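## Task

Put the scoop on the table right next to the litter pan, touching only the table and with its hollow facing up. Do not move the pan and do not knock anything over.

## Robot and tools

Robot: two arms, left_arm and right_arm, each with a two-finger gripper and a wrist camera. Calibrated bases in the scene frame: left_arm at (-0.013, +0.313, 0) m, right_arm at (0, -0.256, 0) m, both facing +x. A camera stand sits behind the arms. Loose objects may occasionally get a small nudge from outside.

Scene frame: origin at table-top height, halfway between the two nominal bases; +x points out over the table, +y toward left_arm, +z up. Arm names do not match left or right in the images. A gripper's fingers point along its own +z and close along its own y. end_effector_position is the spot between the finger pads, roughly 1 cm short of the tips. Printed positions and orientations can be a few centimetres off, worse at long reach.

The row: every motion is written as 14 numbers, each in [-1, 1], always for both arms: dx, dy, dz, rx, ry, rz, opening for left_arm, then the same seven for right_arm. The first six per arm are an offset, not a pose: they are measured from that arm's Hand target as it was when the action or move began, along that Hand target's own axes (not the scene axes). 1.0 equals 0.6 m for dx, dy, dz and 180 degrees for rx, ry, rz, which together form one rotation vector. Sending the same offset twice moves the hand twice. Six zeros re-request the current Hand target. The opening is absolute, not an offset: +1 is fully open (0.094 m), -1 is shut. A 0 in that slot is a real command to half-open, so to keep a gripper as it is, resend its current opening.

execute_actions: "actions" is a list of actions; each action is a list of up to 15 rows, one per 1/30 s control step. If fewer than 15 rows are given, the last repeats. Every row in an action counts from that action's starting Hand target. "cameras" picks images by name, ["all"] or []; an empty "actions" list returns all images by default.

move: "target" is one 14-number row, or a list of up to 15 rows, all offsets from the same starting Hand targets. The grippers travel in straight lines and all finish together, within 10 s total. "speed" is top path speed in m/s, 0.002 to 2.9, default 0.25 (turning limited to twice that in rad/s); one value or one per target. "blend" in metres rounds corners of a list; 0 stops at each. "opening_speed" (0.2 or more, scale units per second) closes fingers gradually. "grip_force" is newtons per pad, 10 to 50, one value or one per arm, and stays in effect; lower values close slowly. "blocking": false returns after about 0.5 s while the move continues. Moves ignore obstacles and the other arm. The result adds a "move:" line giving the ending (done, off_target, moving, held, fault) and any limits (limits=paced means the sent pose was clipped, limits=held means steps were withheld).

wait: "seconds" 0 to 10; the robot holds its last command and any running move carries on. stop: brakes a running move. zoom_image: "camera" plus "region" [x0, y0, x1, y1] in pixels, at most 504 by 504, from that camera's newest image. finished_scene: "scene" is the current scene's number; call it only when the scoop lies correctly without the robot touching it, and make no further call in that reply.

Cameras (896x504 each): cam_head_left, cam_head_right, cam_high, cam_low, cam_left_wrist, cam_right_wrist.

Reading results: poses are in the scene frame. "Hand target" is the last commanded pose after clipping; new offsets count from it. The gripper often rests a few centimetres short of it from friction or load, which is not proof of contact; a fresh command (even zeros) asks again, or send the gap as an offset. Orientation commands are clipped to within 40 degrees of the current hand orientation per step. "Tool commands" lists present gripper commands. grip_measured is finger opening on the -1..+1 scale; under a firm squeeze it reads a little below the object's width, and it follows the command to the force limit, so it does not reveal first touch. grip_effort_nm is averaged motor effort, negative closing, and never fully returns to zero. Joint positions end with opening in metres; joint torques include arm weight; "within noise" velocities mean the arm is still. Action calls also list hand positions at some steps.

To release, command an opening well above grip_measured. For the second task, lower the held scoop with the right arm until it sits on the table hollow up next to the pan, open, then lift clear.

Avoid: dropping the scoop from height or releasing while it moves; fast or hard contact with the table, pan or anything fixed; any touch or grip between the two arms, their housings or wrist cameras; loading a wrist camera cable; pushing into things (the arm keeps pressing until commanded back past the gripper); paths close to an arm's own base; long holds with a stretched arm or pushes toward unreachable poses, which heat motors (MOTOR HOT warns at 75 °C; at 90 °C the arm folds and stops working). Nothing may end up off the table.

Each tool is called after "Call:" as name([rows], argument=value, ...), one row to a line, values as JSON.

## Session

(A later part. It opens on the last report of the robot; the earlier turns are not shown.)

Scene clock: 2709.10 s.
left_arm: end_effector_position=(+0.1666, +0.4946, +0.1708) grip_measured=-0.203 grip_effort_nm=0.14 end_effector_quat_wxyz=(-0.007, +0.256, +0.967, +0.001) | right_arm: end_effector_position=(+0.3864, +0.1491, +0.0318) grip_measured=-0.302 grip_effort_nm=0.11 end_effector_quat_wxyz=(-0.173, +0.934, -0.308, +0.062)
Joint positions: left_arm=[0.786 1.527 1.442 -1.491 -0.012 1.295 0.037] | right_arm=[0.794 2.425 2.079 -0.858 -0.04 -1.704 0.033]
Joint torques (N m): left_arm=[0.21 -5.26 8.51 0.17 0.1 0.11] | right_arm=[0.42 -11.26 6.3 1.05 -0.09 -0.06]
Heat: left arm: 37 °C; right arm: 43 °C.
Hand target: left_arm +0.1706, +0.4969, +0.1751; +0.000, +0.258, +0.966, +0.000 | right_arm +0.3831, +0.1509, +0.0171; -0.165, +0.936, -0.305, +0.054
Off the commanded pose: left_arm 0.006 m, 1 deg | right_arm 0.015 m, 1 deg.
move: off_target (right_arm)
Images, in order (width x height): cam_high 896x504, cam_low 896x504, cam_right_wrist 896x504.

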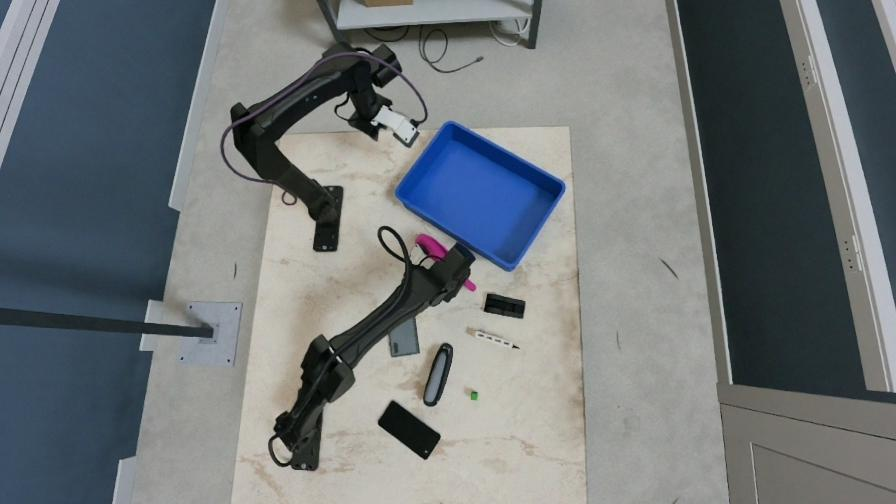

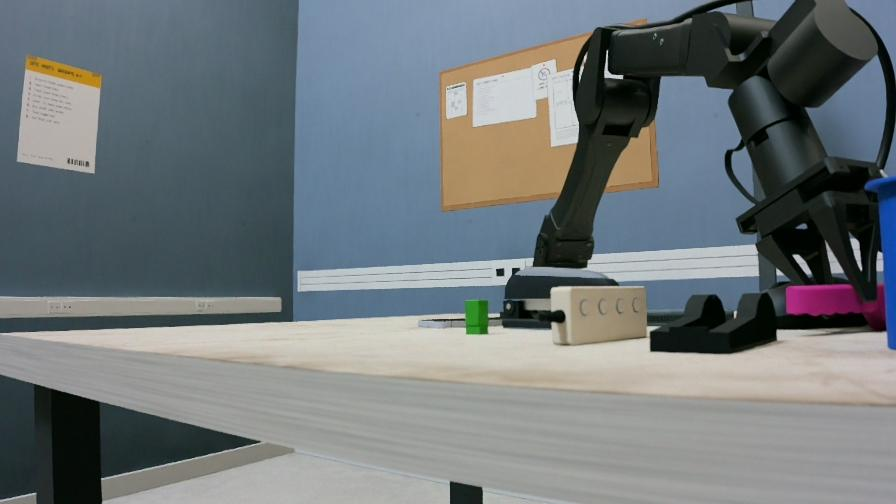

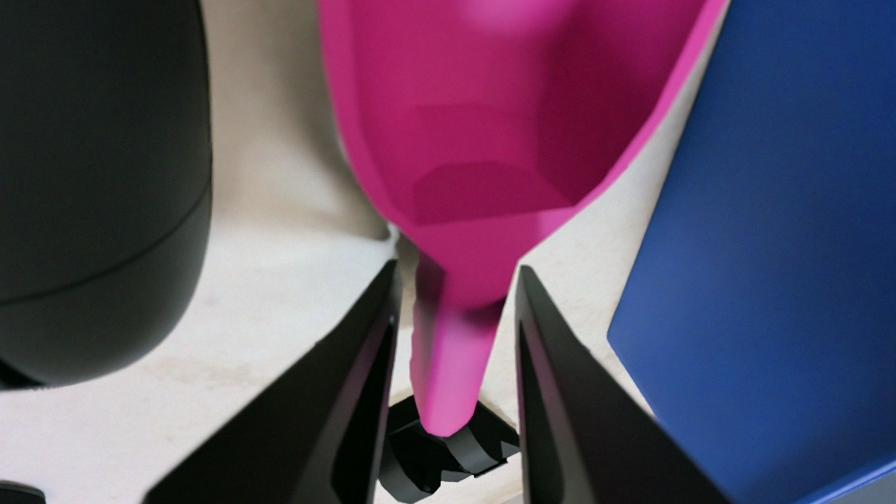

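Call:
move([
  [0, 0, 0, 0, 0, 0, -0.2, 0, 0, 0, 0, 0, 0, -0.12],
  [0, 0, 0, 0, 0, 0, -0.2, 0, 0, -0.15, 0, 0, 0, -0.12],
], speed=0.06, opening_speed=0.4, cameras=["cam_low", "cam_right_wrist", "cam_high"])

Scene clock: 2729.00 s.
left_arm: end_effector_position=(+0.1666, +0.4946, +0.1708) grip_measured=-0.203 grip_effort_nm=0.14 end_effector_quat_wxyz=(-0.007, +0.256, +0.967, +0.001) | right_arm: end_effector_position=(+0.3597, +0.1219, +0.0617) grip_measured=-0.122 grip_effort_nm=0.11 end_effector_quat_wxyz=(-0.129, +0.942, -0.308, +0.041)
Joint positions: left_arm=[0.786 1.527 1.442 -1.491 -0.012 1.295 0.037] | right_arm=[0.794 2.337 2.074 -1.039 -0.04 -1.71 0.041]
Joint torques (N m): left_arm=[0.23 -5.2 8.54 0.18 0.09 0.1] | right_arm=[-0.53 -18.51 8.62 0.66 -0.13 -0.09]
Heat: left arm: 37 °C; right arm: 44 °C.
Hand target: left_arm +0.1706, +0.4969, +0.1751; +0.000, +0.258, +0.966, +0.000 | right_arm +0.3650, +0.1261, +0.1016; -0.165, +0.936, -0.305, +0.054
Off the commanded pose: left_arm 0.006 m, 1 deg | right_arm 0.041 m, 4 deg.
move: off_target (right_arm)
Images, in order (width x height): cam_high 896x504, cam_low 896x504, cam_right_wrist 896x504.

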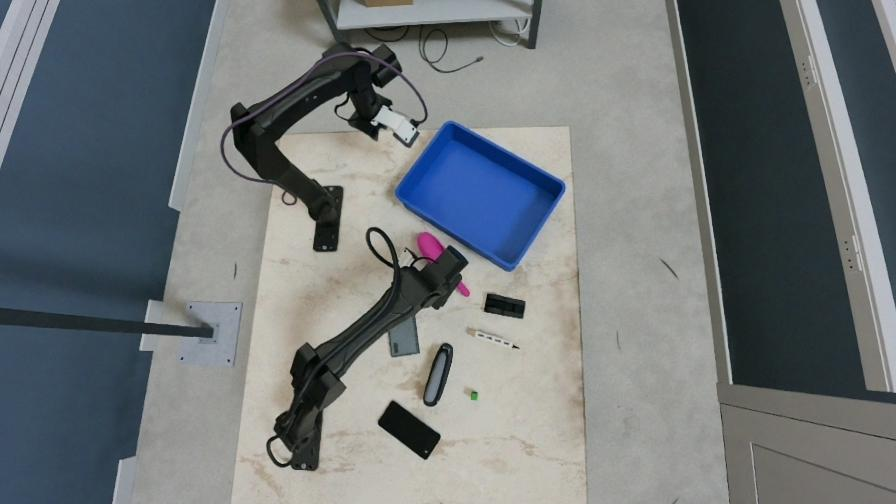

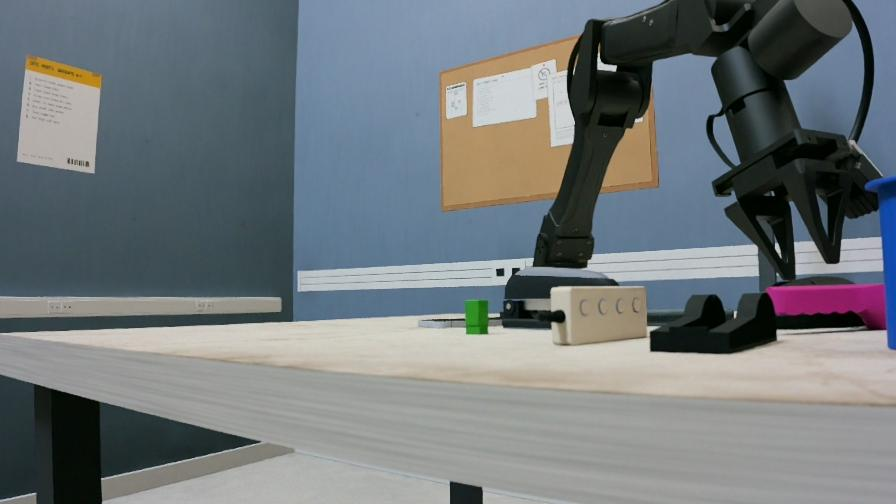

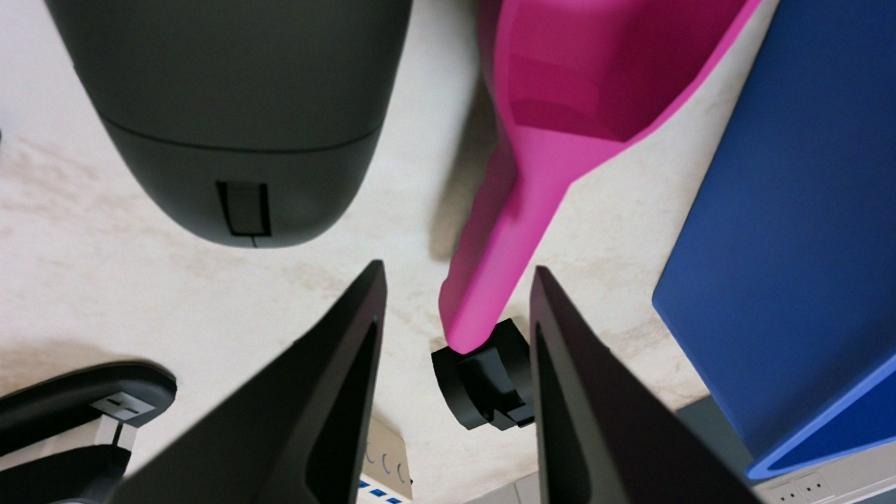

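Call:
move([
  [0, 0, 0, 0, 0, 0, -0.2, 0, -0.0285, -0.0782, 0, 0, 0, -0.12],
  [0, 0, 0, 0, 0, 0, -0.2, 0, 0.1785, -0.1715, 0, 0, 0, -0.12],
], speed=0.2, blend=0.02, cameras=["cam_low", "cam_right_wrist", "cam_high", "cam_head_right"])

Scene clock: 2746.40 s.
left_arm: end_effector_position=(+0.1666, +0.4946, +0.1708) grip_measured=-0.203 grip_effort_nm=0.14 end_effector_quat_wxyz=(-0.007, +0.256, +0.967, +0.001) | right_arm: end_effector_position=(+0.2854, +0.0152, +0.1498) grip_measured=-0.122 grip_effort_nm=0.11 end_effector_quat_wxyz=(-0.144, +0.939, -0.307, +0.052)
Joint positions: left_arm=[0.786 1.527 1.442 -1.491 -0.012 1.295 0.037] | right_arm=[0.733 1.749 1.55 -1.068 -0.052 -1.769 0.041]
Joint torques (N m): left_arm=[0.23 -5.19 8.49 0.17 0.1 0.12] | right_arm=[-0.64 -11.11 6.17 0.93 -0.26 -0.07]
Heat: left arm: 37 °C; right arm: 44 °C.
Hand target: left_arm +0.1706, +0.4969, +0.1751; +0.000, +0.258, +0.966, +0.000 | right_arm +0.2849, +0.0164, +0.1617; -0.165, +0.936, -0.305, +0.054
Off the commanded pose: left_arm 0.006 m, 1 deg | right_arm 0.012 m, 2 deg.
move: off_target (right_arm)
Images, in order (width x height): cam_head_right 896x504, cam_high 896x504, cam_low 896x504, cam_right_wrist 896x504.

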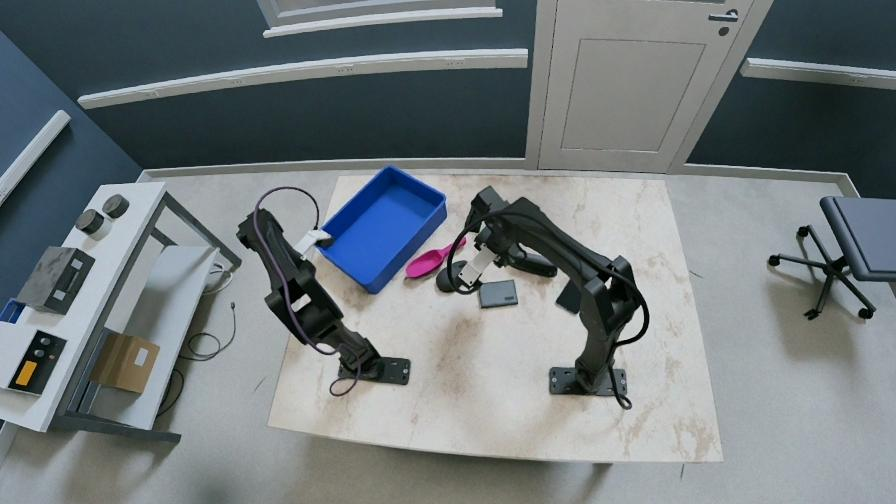

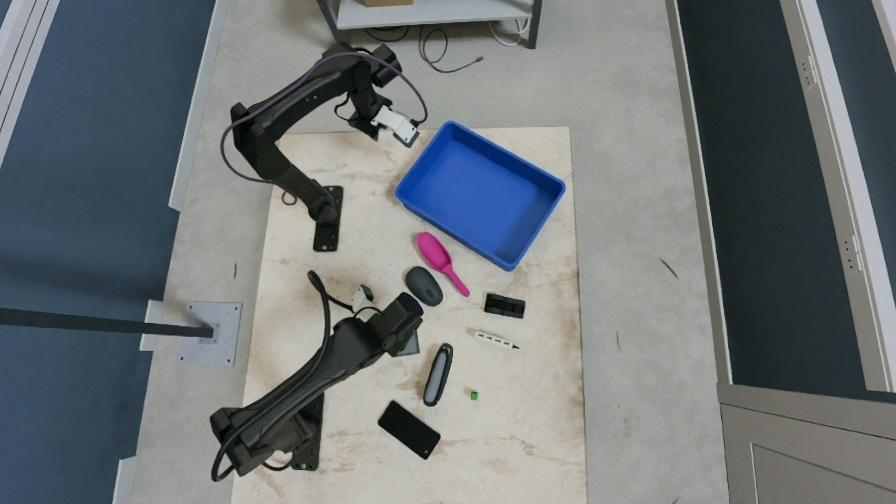

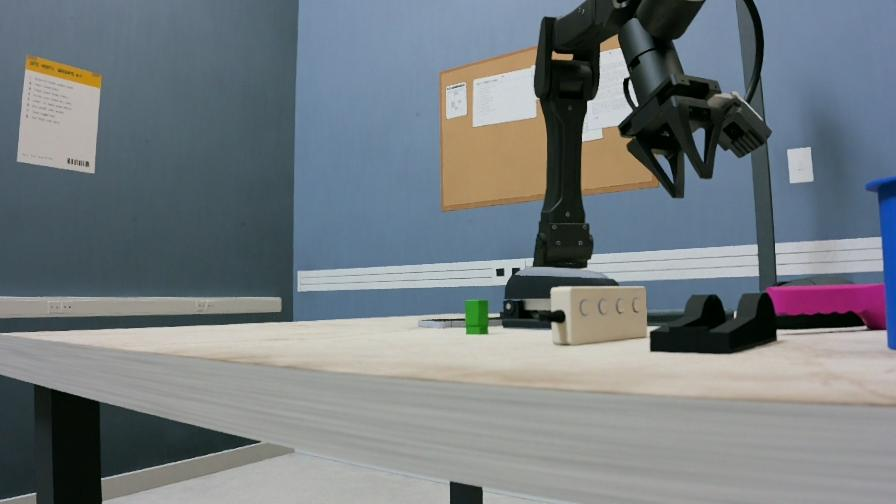

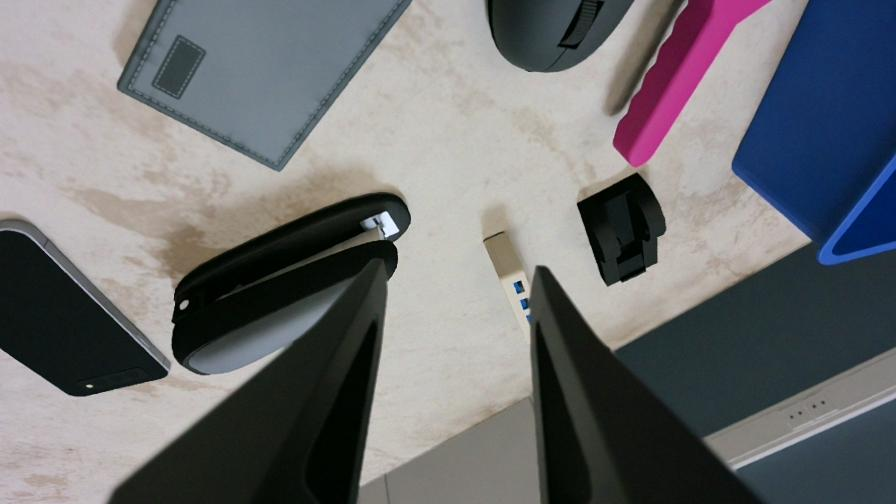

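Call:
move([
  [-0.4009, -0.263, 0, 0, 0, 0.08, 0.3, 0.1487, 0.2955, -0.1962, 0, 0.114, 0.3127, -0.12],
  [-0.5835, -0.3569, 0.1252, 0, 0, 0.1189, 0.3, 0.1487, 0.2955, -0.1962, 0, 0.114, 0.3127, -0.12],
], speed=0.3, blend=0.05, cameras=["cam_left_wrist", "cam_high"])

Scene clock: 2940.03 s.
left_arm: end_effector_position=(+0.3598, +0.1412, +0.0992) grip_measured=+0.297 grip_effort_nm=0.15 end_effector_quat_wxyz=(-0.010, +0.437, +0.899, +0.004) | right_arm: end_effector_position=(+0.2374, -0.2014, +0.2057) grip_measured=-0.122 grip_effort_nm=0.10 end_effector_quat_wxyz=(-0.105, +0.667, -0.727, +0.126)
Joint positions: left_arm=[-0.429 2.147 1.944 -1.388 -0.009 0.468 0.061] | right_arm=[0.327 1.22 1.29 -1.343 0.145 -1.18 0.041]
Joint torques (N m): left_arm=[0.13 -11.18 8.44 0.32 0.08 -0.09] | right_arm=[-0.62 -5.16 6.37 0.79 0.08 0.09]
Heat: left arm: 38 °C; right arm: 42 °C.
Hand target: left_arm +0.3673, +0.1367, +0.0999; +0.000, +0.433, +0.901, +0.000 | right_arm +0.2352, -0.2033, +0.2119; -0.116, +0.659, -0.732, +0.130
Off the commanded pose: left_arm 0.009 m, 1 deg | right_arm 0.007 m, 2 deg.
move: done
Images, in order (width x height): cam_high 896x504, cam_left_wrist 896x504.

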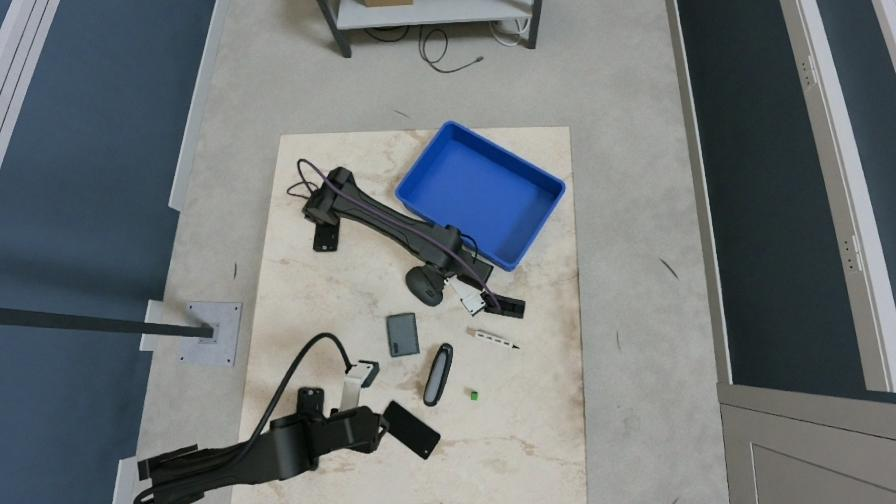

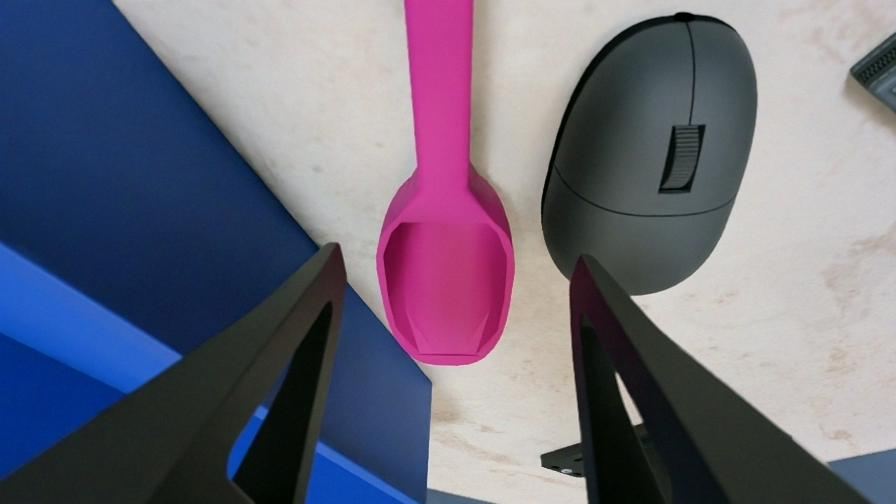

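Call:
move([
  [-0.007, 0.0114, 0.1317, 0, 0, 0, 0.0, 0, 0, 0, 0, 0, 0, -0.12],
  [-0.007, 0.0114, 0.1317, 0, 0, 0, -0.75, 0, 0, 0, 0, 0, 0, -0.12],
  [-0.007, 0.0114, -0.0335, 0, 0, 0, -0.75, 0, 0, 0, 0, 0, 0, -0.12],
  [-0.0052, 0.0326, 0.0332, -0.1104, 0.015, -0.0852, -0.75, 0, 0, 0, 0, 0, 0, -0.12],
], speed=0.15, opening_speed=1.0, blend=[0, 0, 0.02, 0], cameras=["cam_left_wrist", "cam_high", "cam_low"])

Scene clock: 3009.97 s.
left_arm: end_effector_position=(+0.3809, +0.1484, +0.0650) grip_measured=-0.637 grip_effort_nm=-1.04 end_effector_quat_wxyz=(+0.027, +0.308, +0.937, +0.161) | right_arm: end_effector_position=(+0.2374, -0.2014, +0.2057) grip_measured=-0.122 grip_effort_nm=0.10 end_effector_quat_wxyz=(-0.105, +0.667, -0.727, +0.126)
Joint positions: left_arm=[-0.526 2.205 1.864 -1.247 -0.328 0.099 0.017] | right_arm=[0.327 1.22 1.29 -1.343 0.145 -1.18 0.041]
Joint torques (N m): left_arm=[-0.79 -16.96 4.9 0.41 -0.48 -0.09] | right_arm=[-0.59 -5.18 6.38 0.81 0.07 0.09]
Heat: left arm: 37 °C; right arm: 40 °C.
Hand target: left_arm +0.3844, +0.1465, +0.0799; +0.053, +0.303, +0.937, +0.165 | right_arm +0.2352, -0.2033, +0.2119; -0.116, +0.659, -0.732, +0.130
Off the commanded pose: left_arm 0.016 m, 3 deg | right_arm 0.007 m, 2 deg.
move: off_target (left_arm)
Images, in order (width x height): cam_high 896x504, cam_low 896x504, cam_left_wrist 896x504.

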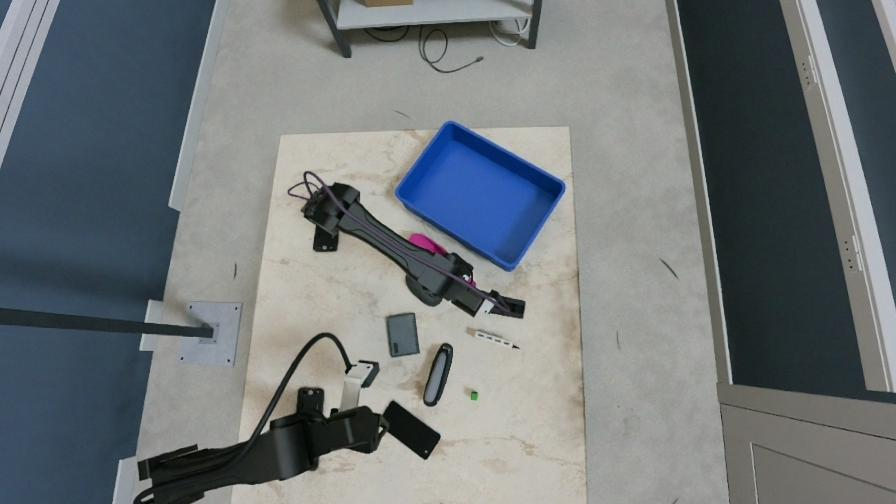

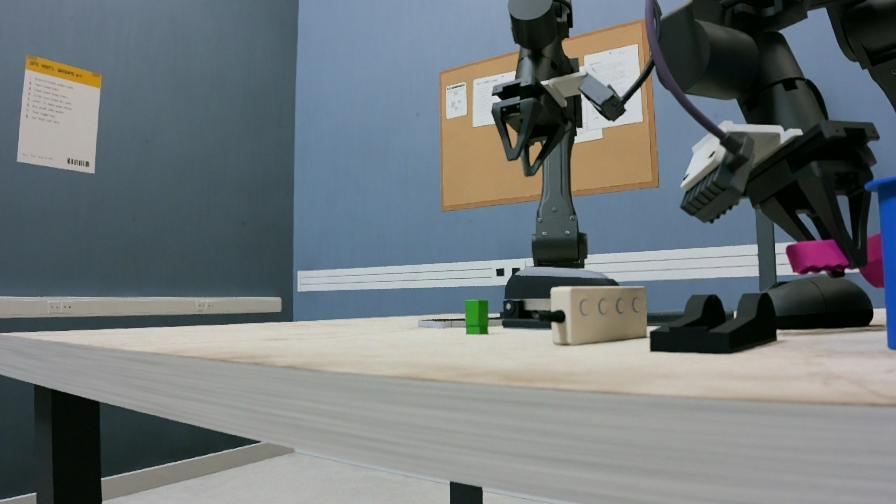

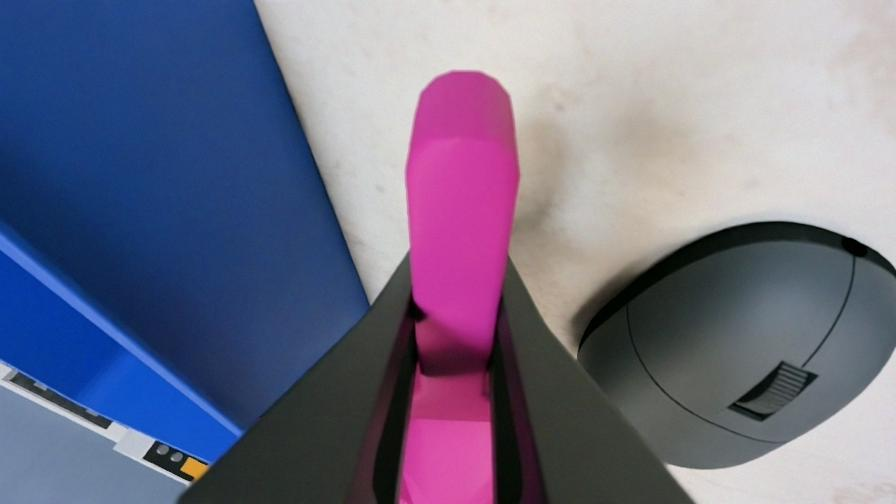

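Call:
move([
  [0, -0.0256, 0.0705, 0, 0, 0, -0.75, 0, 0, 0, 0, 0, 0, -0.12],
  [0, -0.0256, 0.0705, 0, 0, 0, -0.12, 0, 0, 0, 0, 0, 0, -0.12],
  [0.0003, 0.0042, -0.0605, 0, 0, 0, -0.12, 0, 0, 0, 0, 0, 0, -0.12],
  [0.0006, 0.0198, -0.1523, 0, 0, 0, -0.12, 0, 0, 0, 0, 0, 0, -0.12],
], speed=[0.05, 0.05, 0.1, 0.2], opening_speed=0.4, blend=[0, 0, 0.02, 0], cameras=["cam_left_wrist", "cam_high", "cam_low"])

Scene clock: 3038.30 s.
left_arm: end_effector_position=(+0.3720, +0.1305, +0.1523) grip_measured=-0.123 grip_effort_nm=0.14 end_effector_quat_wxyz=(+0.048, +0.312, +0.935, +0.160) | right_arm: end_effector_position=(+0.2374, -0.2014, +0.2057) grip_measured=-0.122 grip_effort_nm=0.10 end_effector_quat_wxyz=(-0.105, +0.667, -0.727, +0.126)
Joint positions: left_arm=[-0.576 2.198 2.2 -1.563 -0.336 0.061 0.041] | right_arm=[0.327 1.22 1.29 -1.343 0.145 -1.18 0.041]
Joint torques (N m): left_arm=[-0.61 -15.87 7.02 0.2 -0.35 -0.15] | right_arm=[-0.64 -5.19 6.32 0.79 0.07 0.08]
Heat: left arm: 37 °C; right arm: 40 °C.
Hand target: left_arm +0.3724, +0.1304, +0.1698; +0.053, +0.303, +0.937, +0.165 | right_arm +0.2352, -0.2033, +0.2119; -0.116, +0.659, -0.732, +0.130
Off the commanded pose: left_arm 0.017 m, 1 deg | right_arm 0.007 m, 2 deg.
joint sent to its limit (left arm) — joint 4 (wrist pitch), lower limit. The joint targets still meet the commanded pose.
move: off_target (left_arm)
Images, in order (width x height): cam_high 896x504, cam_low 896x504, cam_left_wrist 896x504.

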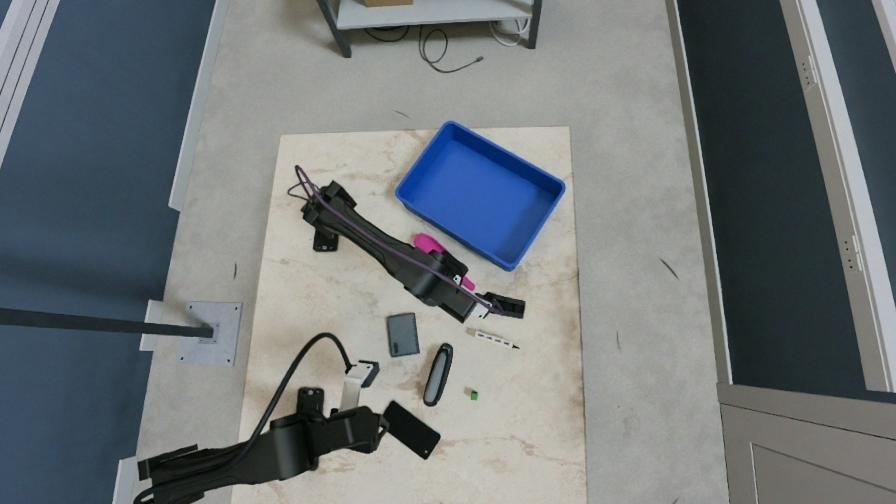

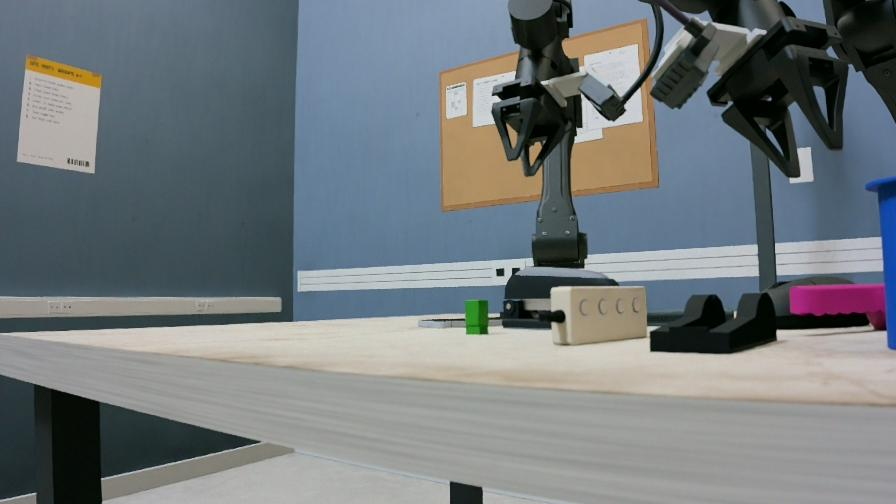

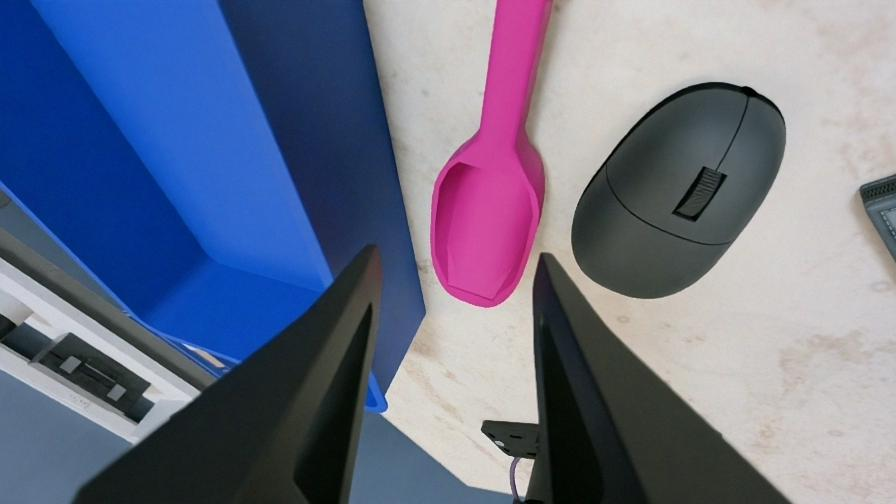

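Call:
finished_scene(scene=1)

The scene is finished: the task was done.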